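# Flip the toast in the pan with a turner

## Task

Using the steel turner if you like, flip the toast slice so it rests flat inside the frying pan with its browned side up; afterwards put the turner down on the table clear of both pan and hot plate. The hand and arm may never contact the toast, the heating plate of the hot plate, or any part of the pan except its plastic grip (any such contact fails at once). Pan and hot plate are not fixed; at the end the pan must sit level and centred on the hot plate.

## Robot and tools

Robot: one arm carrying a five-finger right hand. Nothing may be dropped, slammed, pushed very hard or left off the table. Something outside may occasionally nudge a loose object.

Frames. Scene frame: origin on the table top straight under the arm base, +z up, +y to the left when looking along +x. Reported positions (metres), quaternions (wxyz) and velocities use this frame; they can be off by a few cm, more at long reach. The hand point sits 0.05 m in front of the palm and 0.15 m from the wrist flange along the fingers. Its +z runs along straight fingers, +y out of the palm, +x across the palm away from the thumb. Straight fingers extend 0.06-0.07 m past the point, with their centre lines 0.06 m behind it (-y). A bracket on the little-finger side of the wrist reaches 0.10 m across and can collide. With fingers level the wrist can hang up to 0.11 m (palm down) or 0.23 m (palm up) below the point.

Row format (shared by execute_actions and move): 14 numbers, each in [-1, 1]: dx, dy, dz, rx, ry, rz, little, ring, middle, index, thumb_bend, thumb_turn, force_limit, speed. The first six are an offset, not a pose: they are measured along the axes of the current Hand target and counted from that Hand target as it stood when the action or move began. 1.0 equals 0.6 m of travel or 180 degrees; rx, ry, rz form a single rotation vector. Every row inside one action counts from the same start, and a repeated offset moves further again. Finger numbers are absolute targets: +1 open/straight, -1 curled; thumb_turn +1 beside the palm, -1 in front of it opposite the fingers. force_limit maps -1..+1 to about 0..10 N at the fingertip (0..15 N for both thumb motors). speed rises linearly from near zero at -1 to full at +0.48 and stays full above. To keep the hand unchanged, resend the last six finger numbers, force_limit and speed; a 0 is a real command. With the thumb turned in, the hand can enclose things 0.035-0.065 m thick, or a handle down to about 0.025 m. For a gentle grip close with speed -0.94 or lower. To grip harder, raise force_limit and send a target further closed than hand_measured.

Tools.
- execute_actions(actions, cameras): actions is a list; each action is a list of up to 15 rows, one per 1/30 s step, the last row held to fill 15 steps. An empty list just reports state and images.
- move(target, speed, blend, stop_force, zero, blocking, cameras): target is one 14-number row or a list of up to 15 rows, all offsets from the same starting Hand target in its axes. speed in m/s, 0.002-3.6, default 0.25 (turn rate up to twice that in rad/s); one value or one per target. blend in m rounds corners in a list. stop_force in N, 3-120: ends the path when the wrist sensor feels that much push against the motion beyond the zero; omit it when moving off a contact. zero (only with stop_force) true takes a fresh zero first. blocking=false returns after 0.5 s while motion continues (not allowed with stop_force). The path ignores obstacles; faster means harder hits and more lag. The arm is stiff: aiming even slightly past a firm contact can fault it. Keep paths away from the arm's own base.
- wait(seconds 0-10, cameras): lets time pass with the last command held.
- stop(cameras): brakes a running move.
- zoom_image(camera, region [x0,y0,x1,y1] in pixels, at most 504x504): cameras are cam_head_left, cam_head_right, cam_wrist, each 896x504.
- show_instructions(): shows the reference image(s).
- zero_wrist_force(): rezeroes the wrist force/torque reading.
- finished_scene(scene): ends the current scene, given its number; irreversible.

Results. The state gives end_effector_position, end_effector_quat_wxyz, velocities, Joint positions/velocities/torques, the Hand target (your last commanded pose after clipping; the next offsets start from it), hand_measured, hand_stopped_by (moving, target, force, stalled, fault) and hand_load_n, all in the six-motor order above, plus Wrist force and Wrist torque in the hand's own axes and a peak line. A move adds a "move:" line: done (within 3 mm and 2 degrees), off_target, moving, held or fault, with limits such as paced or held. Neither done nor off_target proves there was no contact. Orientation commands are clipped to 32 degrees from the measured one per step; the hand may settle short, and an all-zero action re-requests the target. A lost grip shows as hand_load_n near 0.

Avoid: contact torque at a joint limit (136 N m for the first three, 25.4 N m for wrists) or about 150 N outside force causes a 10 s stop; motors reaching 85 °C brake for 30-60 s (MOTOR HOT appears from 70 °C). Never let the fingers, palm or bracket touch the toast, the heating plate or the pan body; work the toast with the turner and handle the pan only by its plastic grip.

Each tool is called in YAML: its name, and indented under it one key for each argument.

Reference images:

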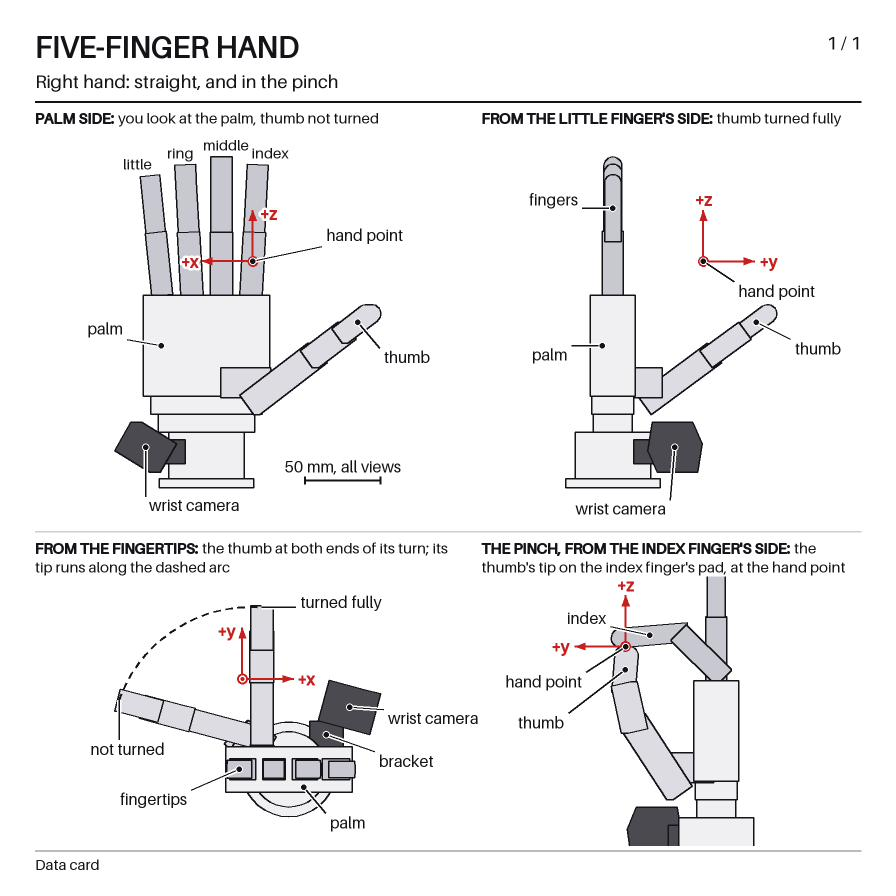

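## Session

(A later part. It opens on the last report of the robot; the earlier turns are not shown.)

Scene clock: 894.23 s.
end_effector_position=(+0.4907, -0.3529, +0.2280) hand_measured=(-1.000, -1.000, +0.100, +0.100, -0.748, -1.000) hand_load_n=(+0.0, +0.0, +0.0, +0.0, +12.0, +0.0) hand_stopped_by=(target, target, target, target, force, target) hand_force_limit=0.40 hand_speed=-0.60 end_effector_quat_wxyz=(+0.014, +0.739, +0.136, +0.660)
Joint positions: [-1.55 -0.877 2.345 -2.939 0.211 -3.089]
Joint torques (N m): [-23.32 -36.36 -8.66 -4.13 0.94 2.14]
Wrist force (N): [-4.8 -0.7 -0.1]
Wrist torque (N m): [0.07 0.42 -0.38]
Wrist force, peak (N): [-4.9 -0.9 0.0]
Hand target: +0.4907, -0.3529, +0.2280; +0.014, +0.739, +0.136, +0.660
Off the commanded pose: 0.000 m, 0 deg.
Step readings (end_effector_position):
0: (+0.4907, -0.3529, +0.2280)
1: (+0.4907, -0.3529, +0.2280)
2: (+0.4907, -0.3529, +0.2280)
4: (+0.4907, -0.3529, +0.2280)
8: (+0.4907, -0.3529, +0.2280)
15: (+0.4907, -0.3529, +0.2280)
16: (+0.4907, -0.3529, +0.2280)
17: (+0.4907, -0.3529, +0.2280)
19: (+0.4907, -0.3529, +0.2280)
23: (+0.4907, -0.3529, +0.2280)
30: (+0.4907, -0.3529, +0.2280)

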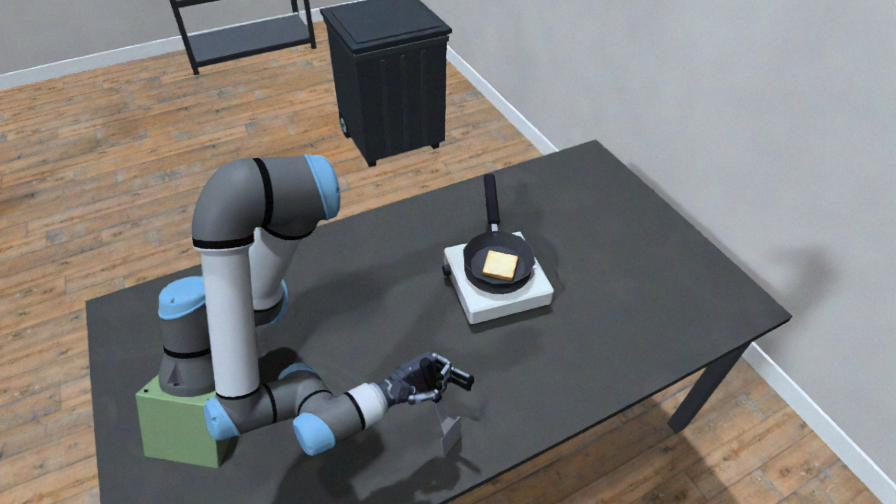

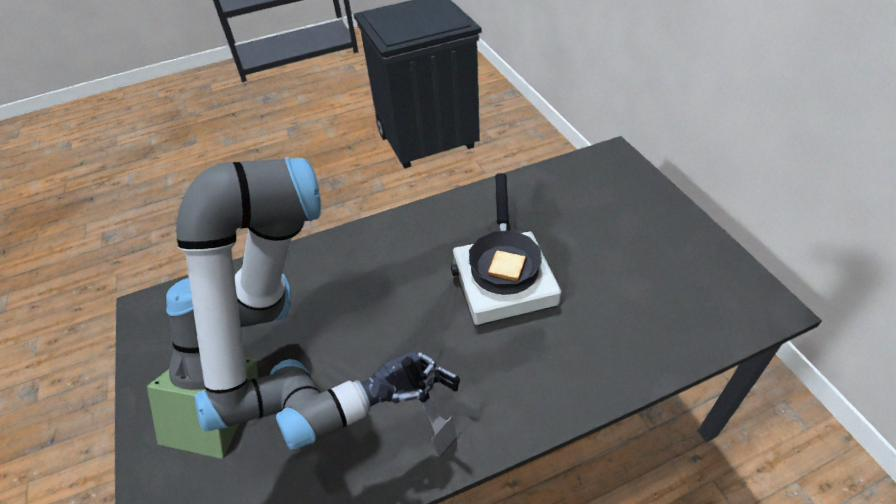

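move:
  target:
    - [0.0972, 0.02, -0.0128, 0, 0, 0, -1, -1, 0.1, 0.1, -0.99, -1, 0.4, -0.6]
    - [-0.0356, -0.0433, 0.0273, 0.0063, 0.0307, 0.4661, -1, -1, 0.1, 0.1, -0.99, -1, 0.4, -0.6]
    - [-0.222, -0.0817, 0.0518, 0.0063, 0.0307, 0.4661, -1, -1, 0.1, 0.1, -0.99, -1, 0.4, -0.6]
  speed: [0.12, 0.3, 0.12]
  blend: [0.02, 0.03, 0]

zoom_image:
  camera: "cam_head_left"
  region: [370, 280, 550, 460]

zoom_image:
  camera: "cam_wrist"
  region: [180, 0, 540, 360]

Scene clock: 912.57 s.
end_effector_position=(+0.5000, -0.3300, +0.0849) hand_measured=(-1.000, -1.000, +0.100, +0.100, -0.748, -1.000) hand_load_n=(+0.0, +0.0, +0.0, +0.0, +12.5, -0.5) hand_stopped_by=(target, target, target, target, force, target) hand_force_limit=0.40 hand_speed=-0.60 end_effector_quat_wxyz=(-0.444, +0.611, -0.386, +0.530)
Joint positions: [-1.43 -0.66 2.183 -2.488 0.342 -2.141]
Joint torques (N m): [-22.66 -29.32 -3.57 -3.78 0.8 1.14]
Wrist force (N): [-2.0 3.0 -0.1]
Wrist torque (N m): [0.23 0.25 -0.26]
Wrist force, peak (N): [-6.1 -1.4 0.1]
Hand target: +0.4999, -0.3300, +0.0848; -0.444, +0.611, -0.386, +0.530
Off the commanded pose: 0.000 m, 0 deg.
move: done
cam_wrist: T_world_to_cam=[[0.0302635, -0.57076, -0.820559, -0.139986], [-0.668625, 0.598661, -0.441073, 0.569674], [0.742983, 0.561995, -0.363507, -0.0416529], [0, 0, 0, 1]] pos_world=[0.416083, -0.397531, 0.12126]

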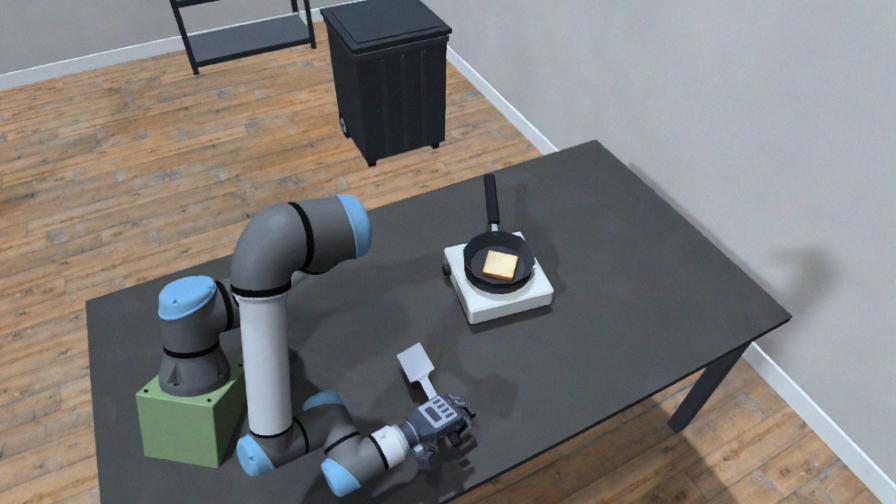

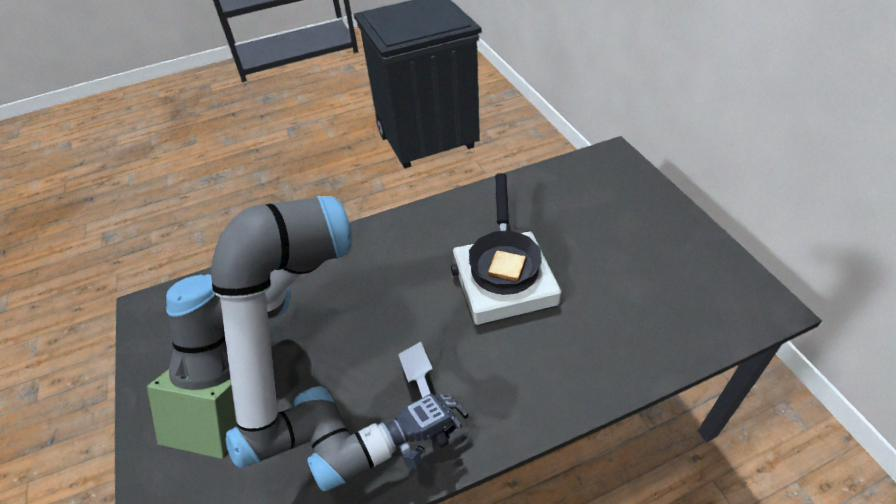

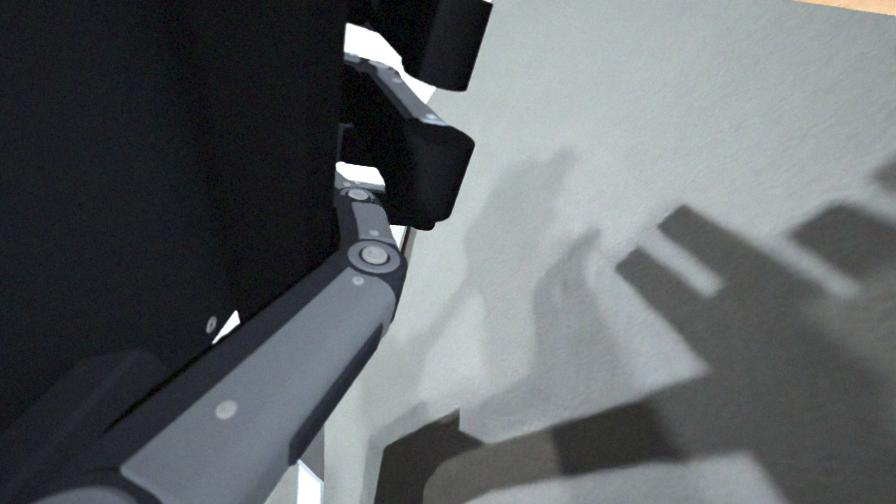

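Scaled by 2.800.

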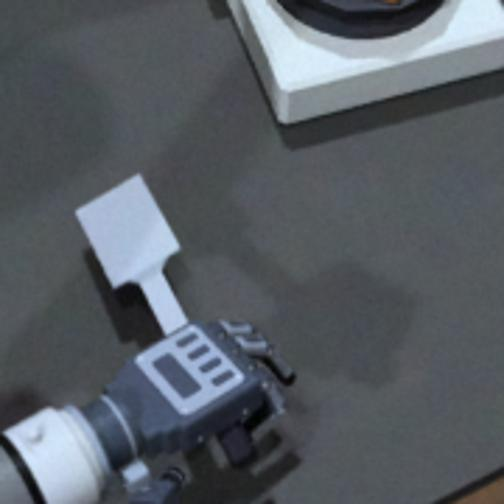

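Scaled by 1.400.

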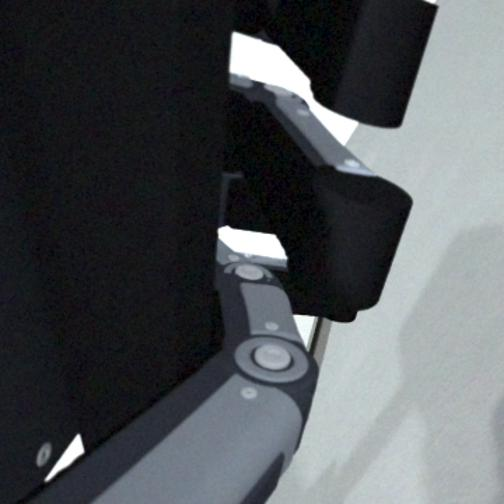

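move:
  target: [-0.0306, 0.0951, 0.0043, 0, 0, 0, -1, -1, 0.1, 0.1, -0.99, -1, 0.4, -0.6]
  speed: 0.02
  stop_force: 3

zoom_image:
  camera: "cam_head_left"
  region: [380, 320, 500, 440]

zoom_image:
  camera: "cam_head_right"
  region: [380, 320, 500, 440]

Scene clock: 926.80 s.
end_effector_position=(+0.4999, -0.3300, +0.0372) hand_measured=(-1.000, -1.000, +0.100, +0.100, -0.748, -1.000) hand_load_n=(+0.0, +0.0, +0.0, +0.0, +14.0, +4.0) hand_stopped_by=(target, target, target, target, force, target) hand_force_limit=0.40 hand_speed=-0.60 end_effector_quat_wxyz=(-0.444, +0.611, -0.386, +0.530)
Joint positions: [-1.39 -0.56 2.153 -2.47 0.367 -2.235]
Joint torques (N m): [-26.42 -46.38 -1.85 -4.37 0.17 -0.08]
Wrist force (N): [-2.0 0.7 0.0]
Wrist torque (N m): [0.26 0.27 0.35]
Wrist force, peak (N): [-2.2 3.3 -0.1]
Hand target: +0.4999, -0.3300, +0.0372; -0.444, +0.611, -0.386, +0.530 (not the last commanded pose)
Off the commanded pose: 0.012 m, 0 deg.
move: contact
cam_wrist: T_world_to_cam=[[0.0302181, -0.570793, -0.820538, -0.17912], [-0.668532, 0.598732, -0.441118, 0.548561], [0.74307, 0.561885, -0.363501, -0.0589973], [0, 0, 0, 1]] pos_world=[0.415982, -0.397532, 0.0735603]

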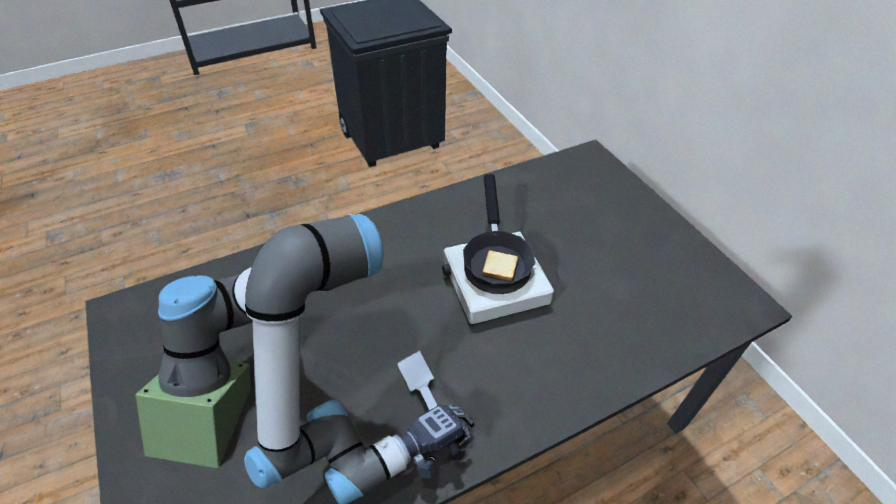

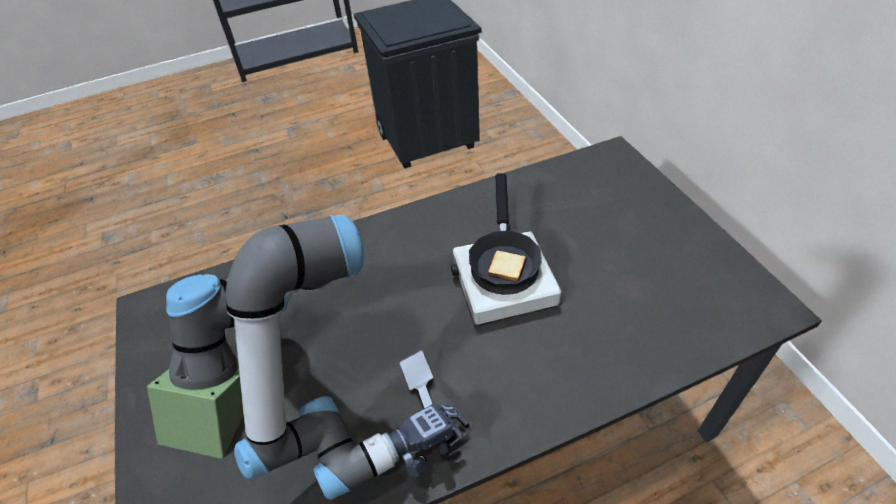

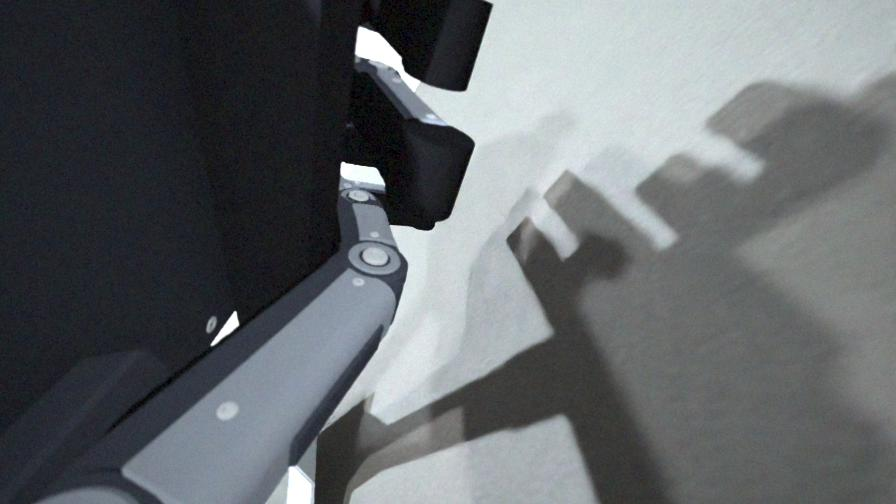

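Scaled by 4.200.

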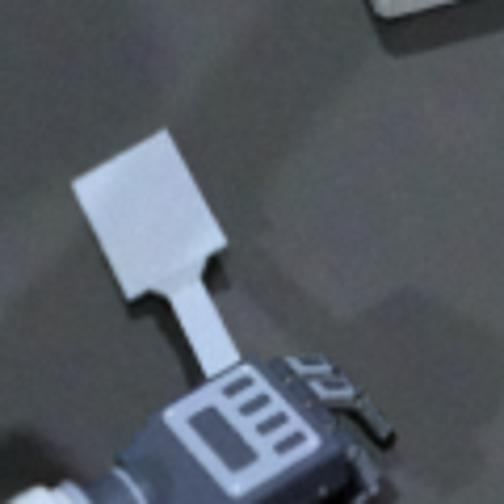

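Scaled by 4.200.

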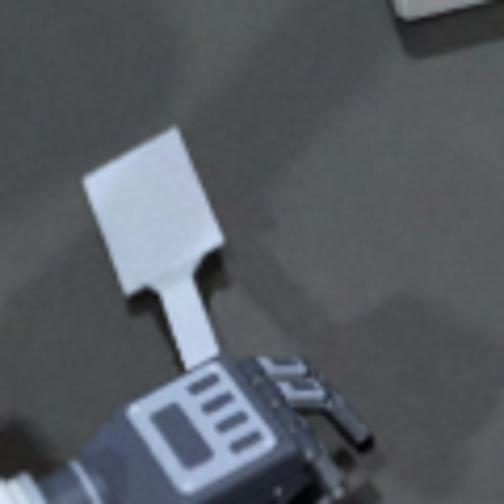

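move:
  target:
    - [0.1132, -0.3373, 0.0178, 0, 0, 0, -1, -1, 0.1, 0.1, -0.99, -1, 0.4, -0.6]
    - [-0.0868, -0.5325, 0.3058, -0.243, 0.2066, -0.1234, -1, -1, 0.1, 0.1, -0.99, -1, 0.4, -0.6]
  speed: [0.12, 0.2]
  blend: [0.03, 0]

zoom_image:
  camera: "cam_head_left"
  region: [440, 180, 560, 300]

zoom_image:
  camera: "cam_head_right"
  region: [440, 180, 560, 300]

zoom_image:
  camera: "cam_wrist"
  region: [180, 0, 580, 504]

Scene clock: 971.10 s.
end_effector_position=(+0.6745, -0.1580, +0.3171) hand_measured=(-1.000, -1.000, +0.100, +0.100, -0.748, -1.000) hand_load_n=(+0.0, +0.5, +0.0, +0.0, +12.0, -0.5) hand_stopped_by=(target, target, target, target, force, target) hand_force_limit=0.40 hand_speed=-0.60 end_effector_quat_wxyz=(+0.058, +0.593, -0.549, +0.586) end_effector_velocity=(+0.001, +0.000, +0.002) end_effector_angular_velocity=(-0.003, -0.002, -0.002)
Joint positions: [-0.758 -1.367 1.427 0.332 1.62 -3.527]
Joint velocities: [0.001 0 -0.003 0.001 0.005 0.001]
Joint torques (N m): [-6.73 -34.17 -28.07 0.87 2.25 2.21]
Wrist force (N): [-3.6 1.6 0.6]
Wrist torque (N m): [0.12 0.26 -0.29]
Wrist force, peak (N): [-3.9 2.1 0.9]
Hand target: +0.6745, -0.1579, +0.3171; +0.058, +0.593, -0.549, +0.586
Off the commanded pose: 0.000 m, 0 deg.
move: done
cam_wrist: T_world_to_cam=[[-0.778468, -0.536725, -0.325444, 0.53727], [-0.295789, 0.770989, -0.56399, 0.50049], [0.553621, -0.342785, -0.758948, -0.073372], [0, 0, 0, 1]] pos_world=[0.606907, -0.122657, 0.401437]

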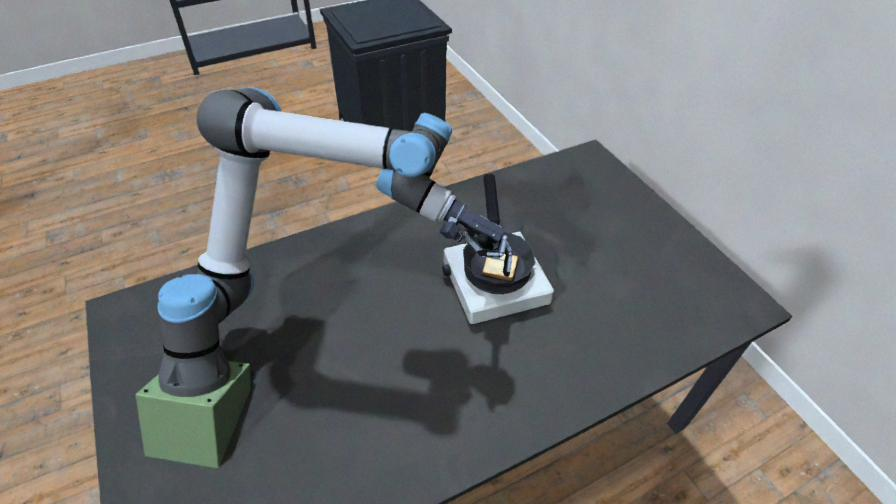

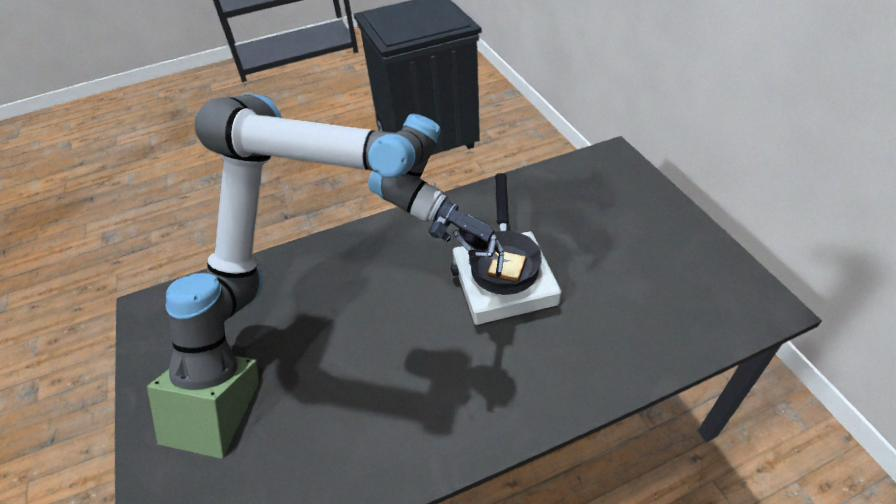

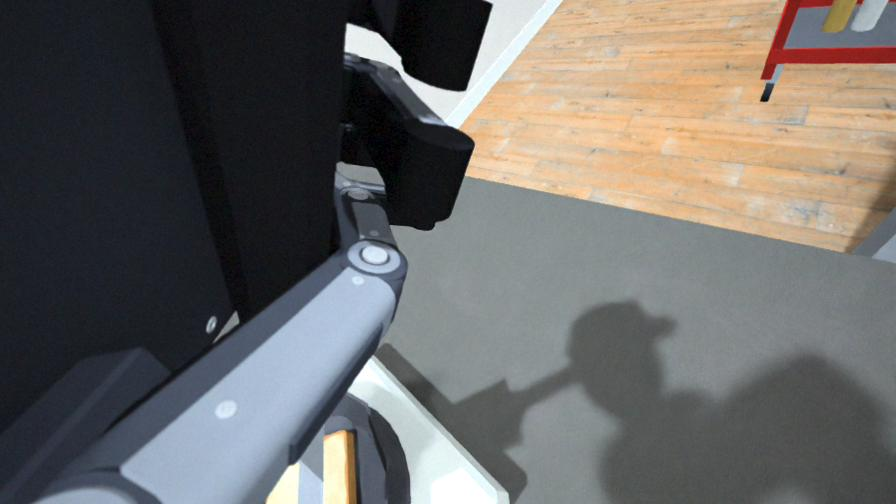

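Scaled by 4.200.

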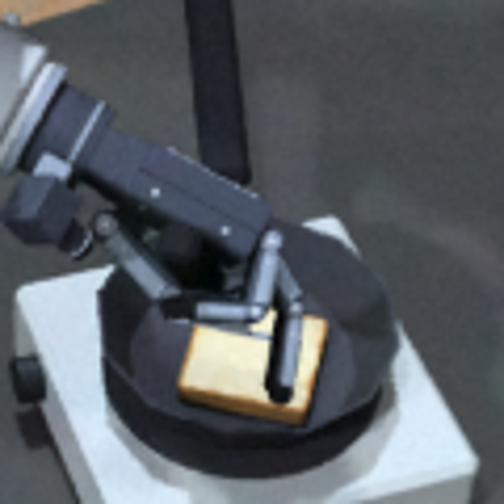

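Scaled by 4.200.

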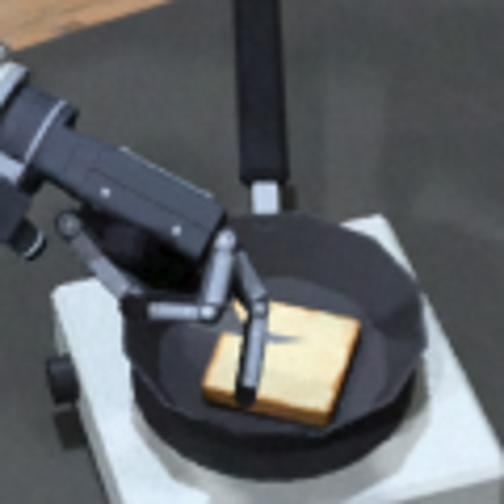

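Scaled by 1.000.

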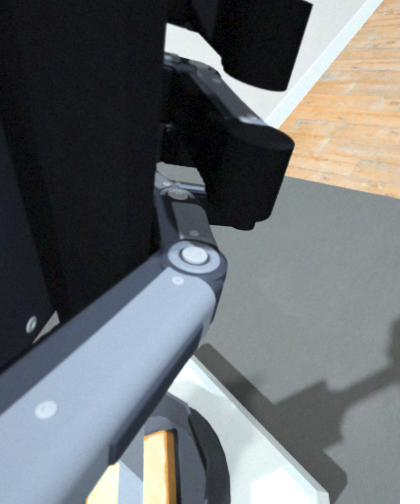

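move:
  target: [-0.1137, 0.0737, 0.0425, 0, 0, 0, -1, -1, 0.1, 0.1, -0.99, -1, 0.4, -0.6]
  speed: 0.06
  stop_force: 4

zoom_image:
  camera: "cam_head_left"
  region: [450, 210, 550, 310]

zoom_image:
  camera: "cam_head_right"
  region: [450, 210, 550, 310]

zoom_image:
  camera: "cam_wrist"
  region: [180, 250, 580, 504]

Scene clock: 985.13 s.
end_effector_position=(+0.6779, -0.1543, +0.2448) hand_measured=(-1.000, -1.000, +0.100, +0.100, -0.748, -1.000) hand_load_n=(+0.0, +0.0, +0.0, +0.0, +12.0, +1.0) hand_stopped_by=(target, target, target, target, force, target) hand_force_limit=0.40 hand_speed=-0.60 end_effector_quat_wxyz=(+0.058, +0.593, -0.549, +0.586)
Joint positions: [-0.672 -1.316 1.521 0.189 1.7 -3.494]
Joint torques (N m): [-6.96 -21.29 -12.33 -2.11 2.6 0.41]
Wrist force (N): [-1.9 0.4 0.0]
Wrist torque (N m): [0.20 0.10 0.01]
Wrist force, peak (N): [-3.9 1.8 0.6]
Hand target: +0.6779, -0.1543, +0.2448; +0.058, +0.593, -0.549, +0.586 (not the last commanded pose)
Off the commanded pose: 0.013 m, 0 deg.
move: contact
cam_wrist: T_world_to_cam=[[-0.778498, -0.536706, -0.325404, 0.518491], [-0.295746, 0.770964, -0.564047, 0.457942], [0.553602, -0.342873, -0.758922, -0.128844], [0, 0, 0, 1]] pos_world=[0.610407, -0.118957, 0.329237]

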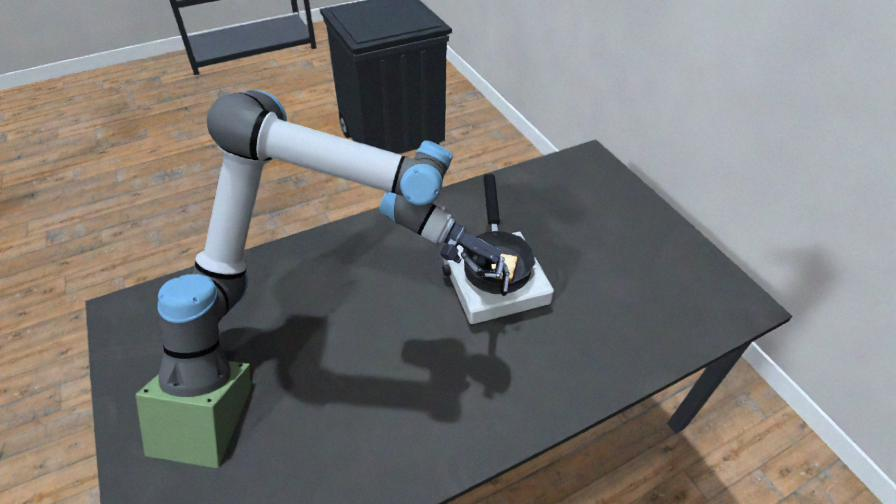

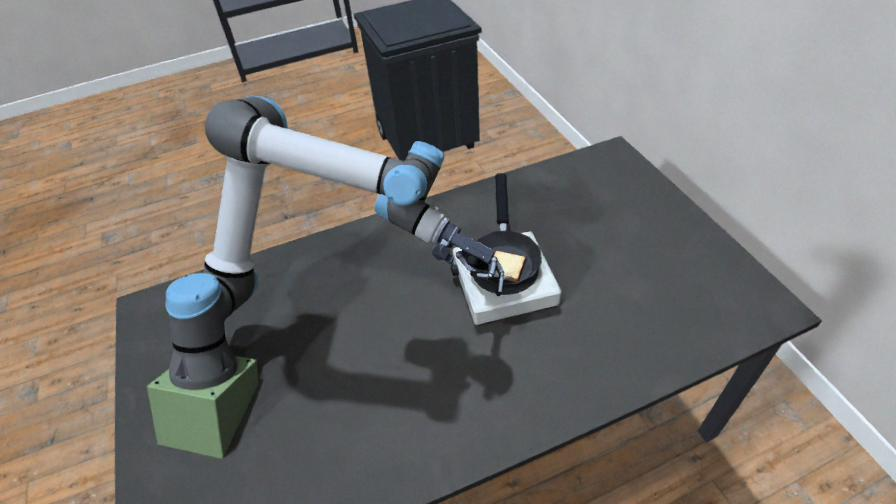

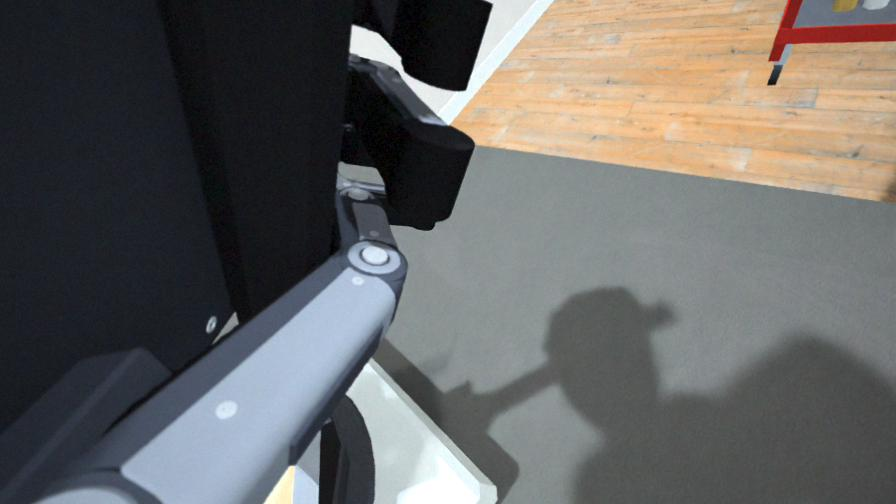

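Scaled by 5.040.

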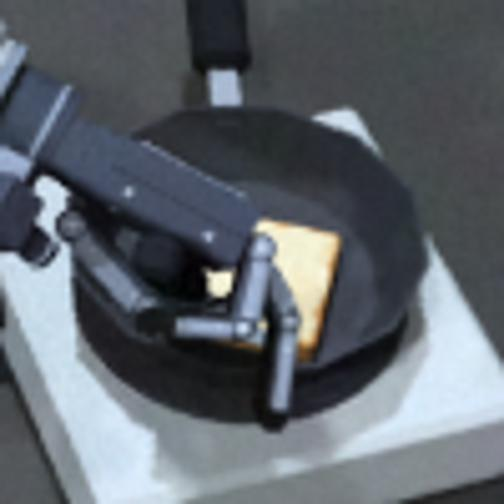

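Scaled by 5.040.

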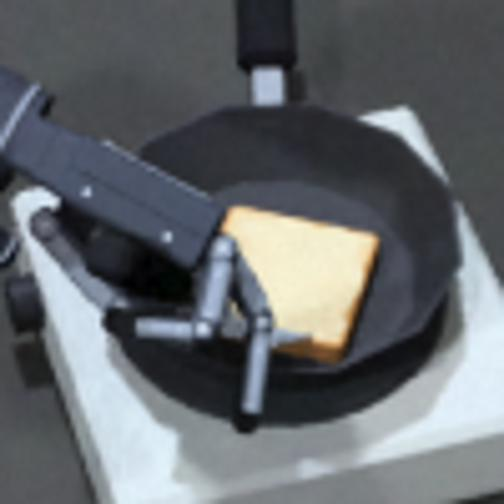

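Scaled by 1.260.

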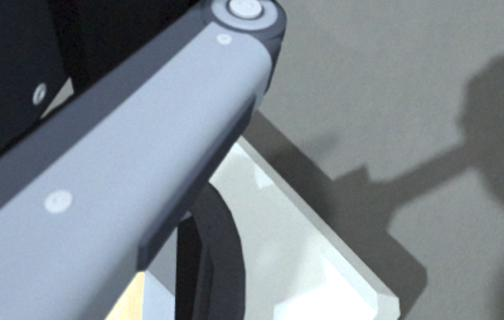

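move:
  target: [0.0447, -0.0682, -0.0295, -0.0109, 0.0136, -0.0527, -1, -1, 0.1, 0.1, -0.99, -1, 0.4, -0.6]
  speed: 0.08
  cameras: ["cam_head_left", "cam_head_right"]

zoom_image:
  camera: "cam_head_right"
  region: [450, 210, 550, 310]

zoom_image:
  camera: "cam_head_left"
  region: [450, 210, 550, 310]

Scene clock: 1014.57 s.
end_effector_position=(+0.6884, -0.1413, +0.2939) hand_measured=(-1.000, -1.000, +0.100, +0.100, -0.748, -1.000) hand_load_n=(+0.0, +0.0, +0.0, +0.0, +12.0, +0.0) hand_stopped_by=(target, target, target, target, force, target) hand_force_limit=0.40 hand_speed=-0.60 end_effector_quat_wxyz=(+0.128, +0.623, -0.506, +0.582)
Joint positions: [-0.638 -1.304 1.37 0.343 1.784 -3.644]
Joint torques (N m): [-22.77 -32.89 -13.37 -2.52 -0.18 2.23]
Wrist force (N): [-3.7 1.1 0.3]
Wrist torque (N m): [0.13 0.31 -0.29]
Wrist force, peak (N): [-3.9 1.4 0.2]
Hand target: +0.6884, -0.1413, +0.2941; +0.128, +0.623, -0.506, +0.582
Off the commanded pose: 0.000 m, 0 deg.
move: done

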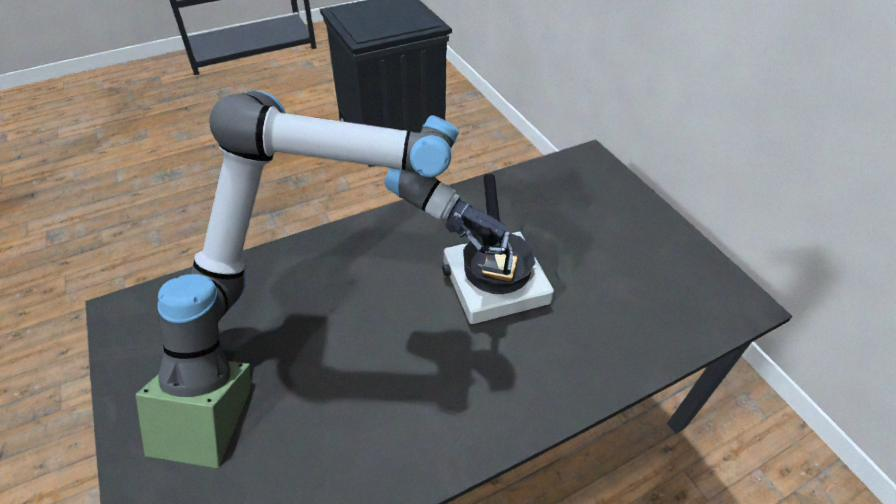

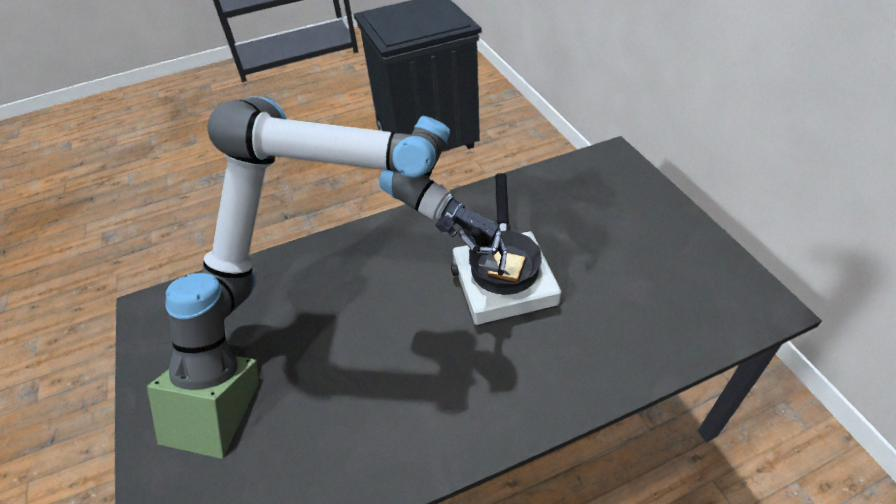

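Scaled by 5.040.

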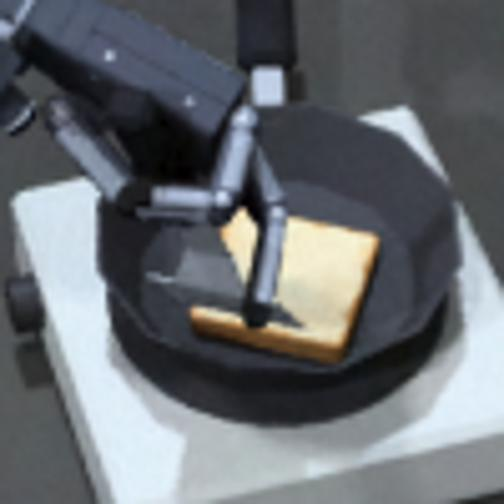

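Scaled by 5.040.

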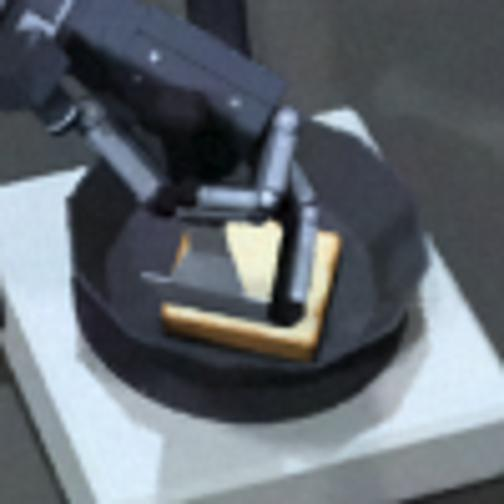

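move:
  target: [-0.0926, 0.0466, 0.0312, 0, 0, 0, -1, -1, 0.1, 0.1, -0.99, -1, 0.4, -0.6]
  speed: 0.03
  stop_force: 3

zoom_image:
  camera: "cam_head_right"
  region: [450, 210, 550, 310]

zoom_image:
  camera: "cam_head_left"
  region: [450, 210, 550, 310]

zoom_image:
  camera: "cam_wrist"
  region: [180, 250, 580, 504]

Scene clock: 1031.13 s.
end_effector_position=(+0.6884, -0.1413, +0.2604) hand_measured=(-1.000, -1.000, +0.100, +0.100, -0.748, -1.000) hand_load_n=(+0.0, +0.0, +0.0, +0.0, +12.0, +0.0) hand_stopped_by=(target, target, target, target, force, target) hand_force_limit=0.40 hand_speed=-0.60 end_effector_quat_wxyz=(+0.128, +0.623, -0.506, +0.582)
Joint positions: [-0.605 -1.281 1.416 0.277 1.815 -3.63]
Joint torques (N m): [-21.68 -45.4 -12.28 -2.13 2.79 -2.02]
Wrist force (N): [-3.1 0.0 -0.1]
Wrist torque (N m): [0.05 0.19 -0.15]
Wrist force, peak (N): [-4.1 1.1 0.4]
Hand target: +0.6884, -0.1413, +0.2604; +0.128, +0.623, -0.506, +0.582 (not the last commanded pose)
Off the commanded pose: 0.031 m, 0 deg.
move: contact
cam_wrist: T_world_to_cam=[[-0.807907, -0.567272, -0.159654, 0.511487], [-0.367485, 0.696748, -0.616033, 0.512218], [0.460697, -0.439027, -0.771371, -0.0647532], [0, 0, 0, 1]] pos_world=[0.631298, -0.0951629, 0.347256]

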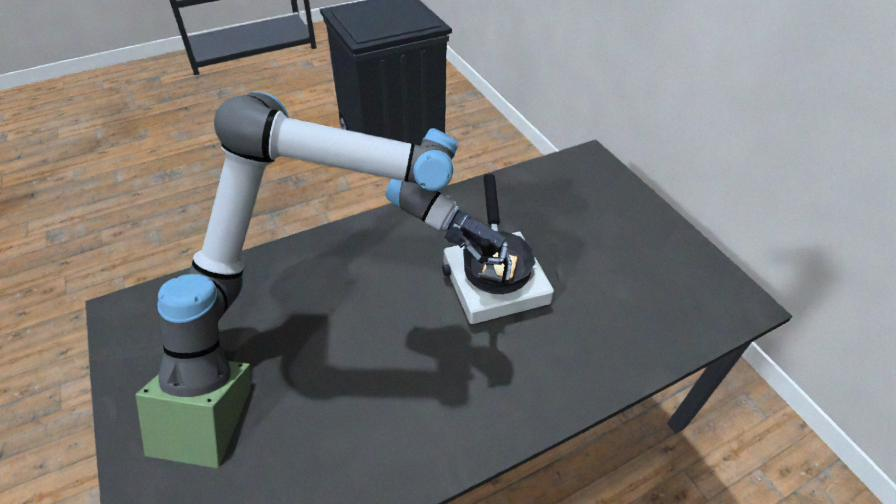

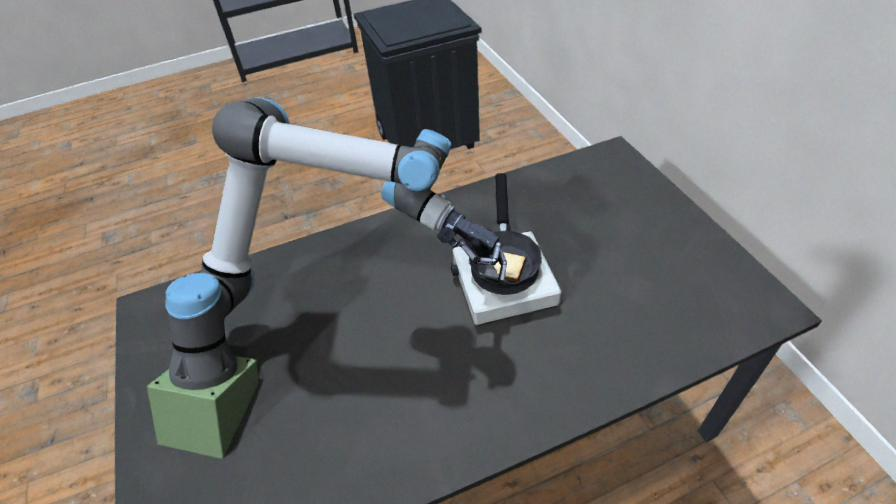

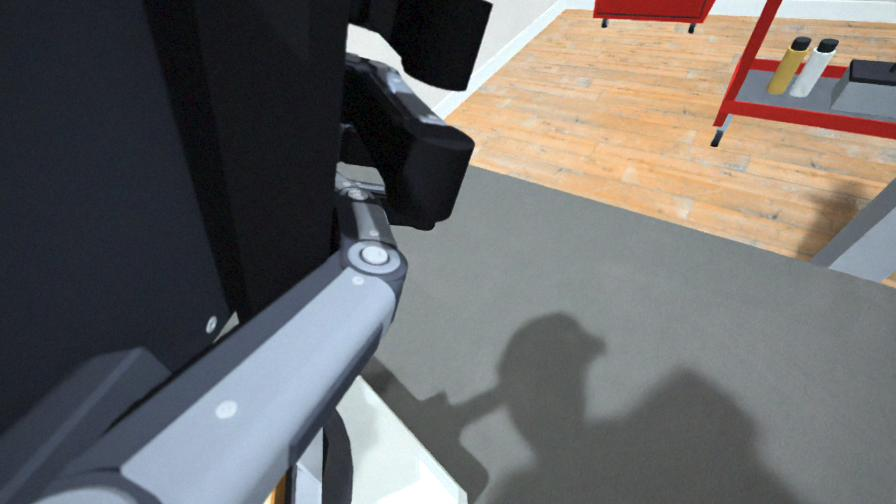

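Scaled by 5.040.

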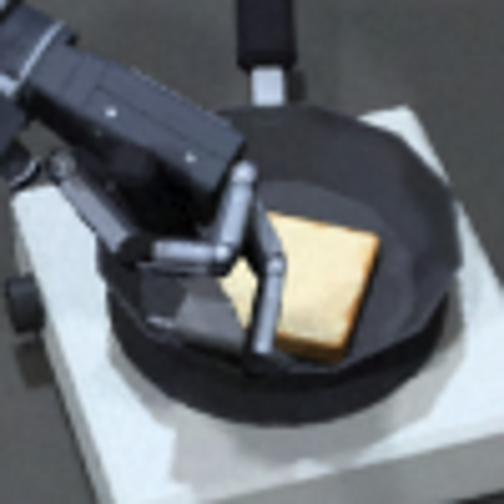

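Scaled by 5.040.

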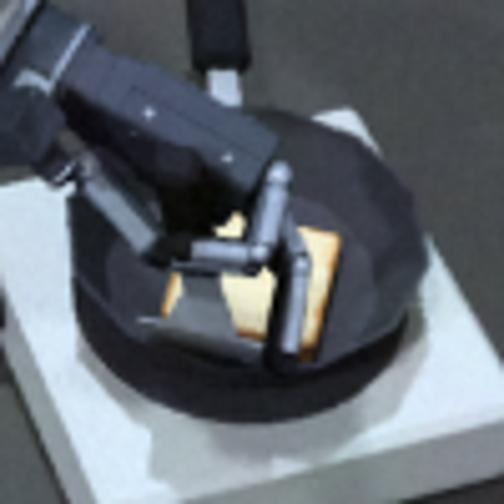

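Scaled by 1.260.

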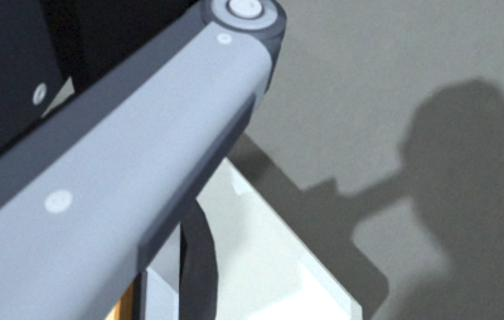

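move:
  target: [0.0045, -0.0115, -0.0038, 0.0005, 0.0248, 0.0063, -1, -1, 0.1, 0.1, -0.99, -1, 0.4, -0.6]
  speed: 0.05
  cameras: ["cam_head_left", "cam_head_right"]

zoom_image:
  camera: "cam_head_right"
  region: [460, 220, 540, 300]

zoom_image:
  camera: "cam_head_left"
  region: [460, 220, 540, 300]

Scene clock: 1069.90 s.
end_effector_position=(+0.6920, -0.1377, +0.2663) hand_measured=(-1.000, -1.000, +0.100, +0.100, -0.748, -1.000) hand_load_n=(+0.0, +0.0, +0.0, +0.0, +12.0, -0.5) hand_stopped_by=(target, target, target, target, force, target) hand_force_limit=0.40 hand_speed=-0.60 end_effector_quat_wxyz=(+0.141, +0.595, -0.507, +0.608)
Joint positions: [-0.568 -1.277 1.414 0.242 1.917 -3.607]
Joint torques (N m): [-23.29 -27.58 -20.61 1.9 -0.03 -1.53]
Wrist force (N): [-4.0 0.6 0.2]
Wrist torque (N m): [0.07 0.32 -0.34]
Wrist force, peak (N): [-4.6 0.6 0.1]
Hand target: +0.6919, -0.1377, +0.2664; +0.142, +0.595, -0.507, +0.608
Off the commanded pose: 0.000 m, 0 deg.
move: done

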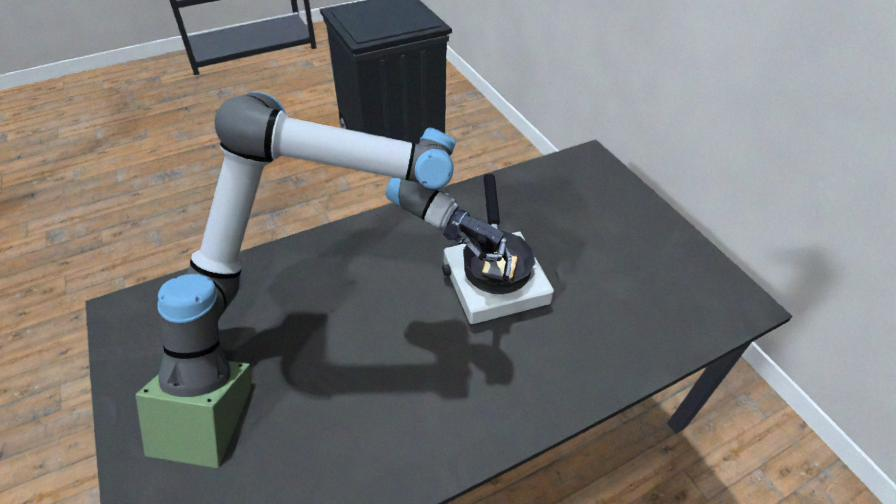

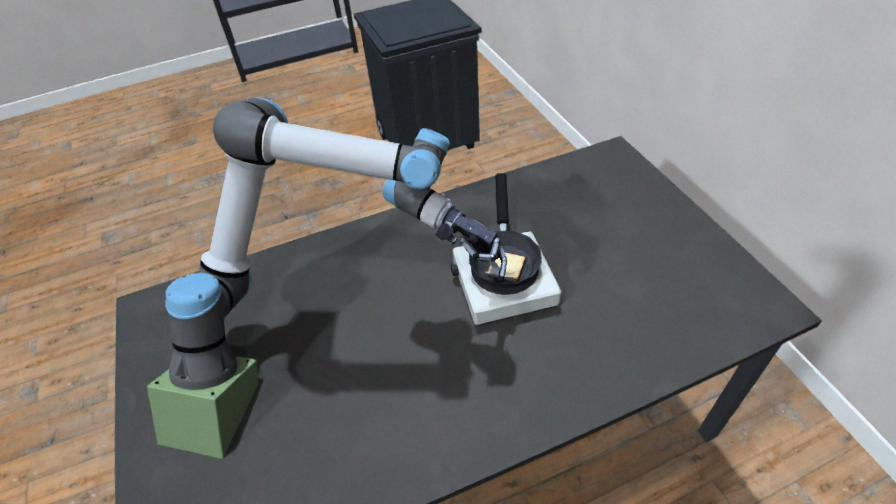

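Scaled by 6.300.

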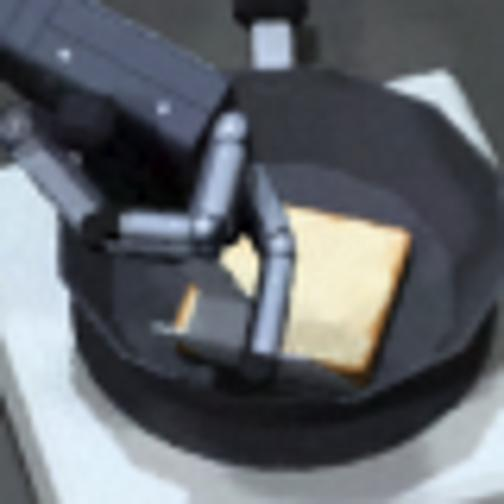

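Scaled by 6.300.

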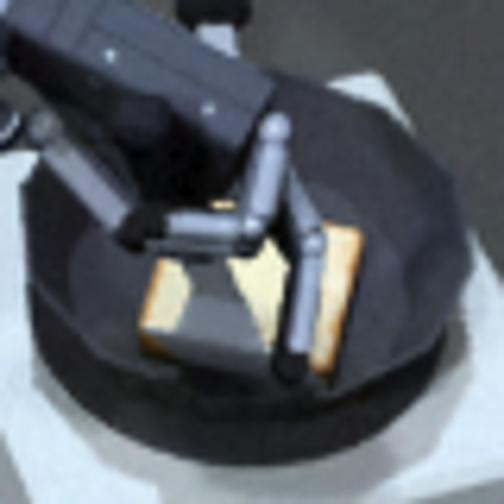

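zoom_image:
  camera: "cam_head_left"
  region: [475, 255, 520, 290]

zoom_image:
  camera: "cam_head_right"
  region: [475, 250, 525, 290]

Scaled by 11.200.

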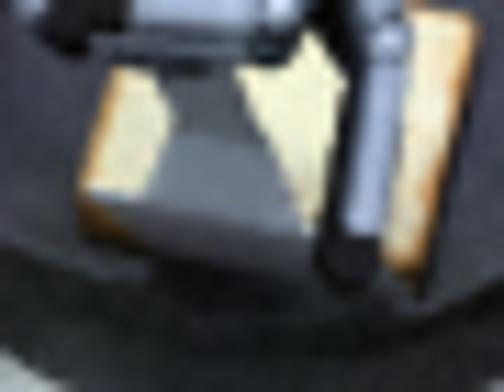

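Scaled by 10.080.

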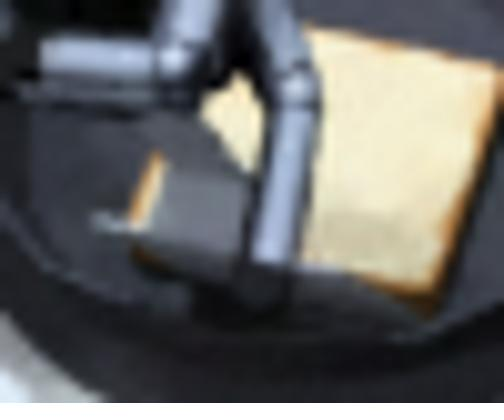

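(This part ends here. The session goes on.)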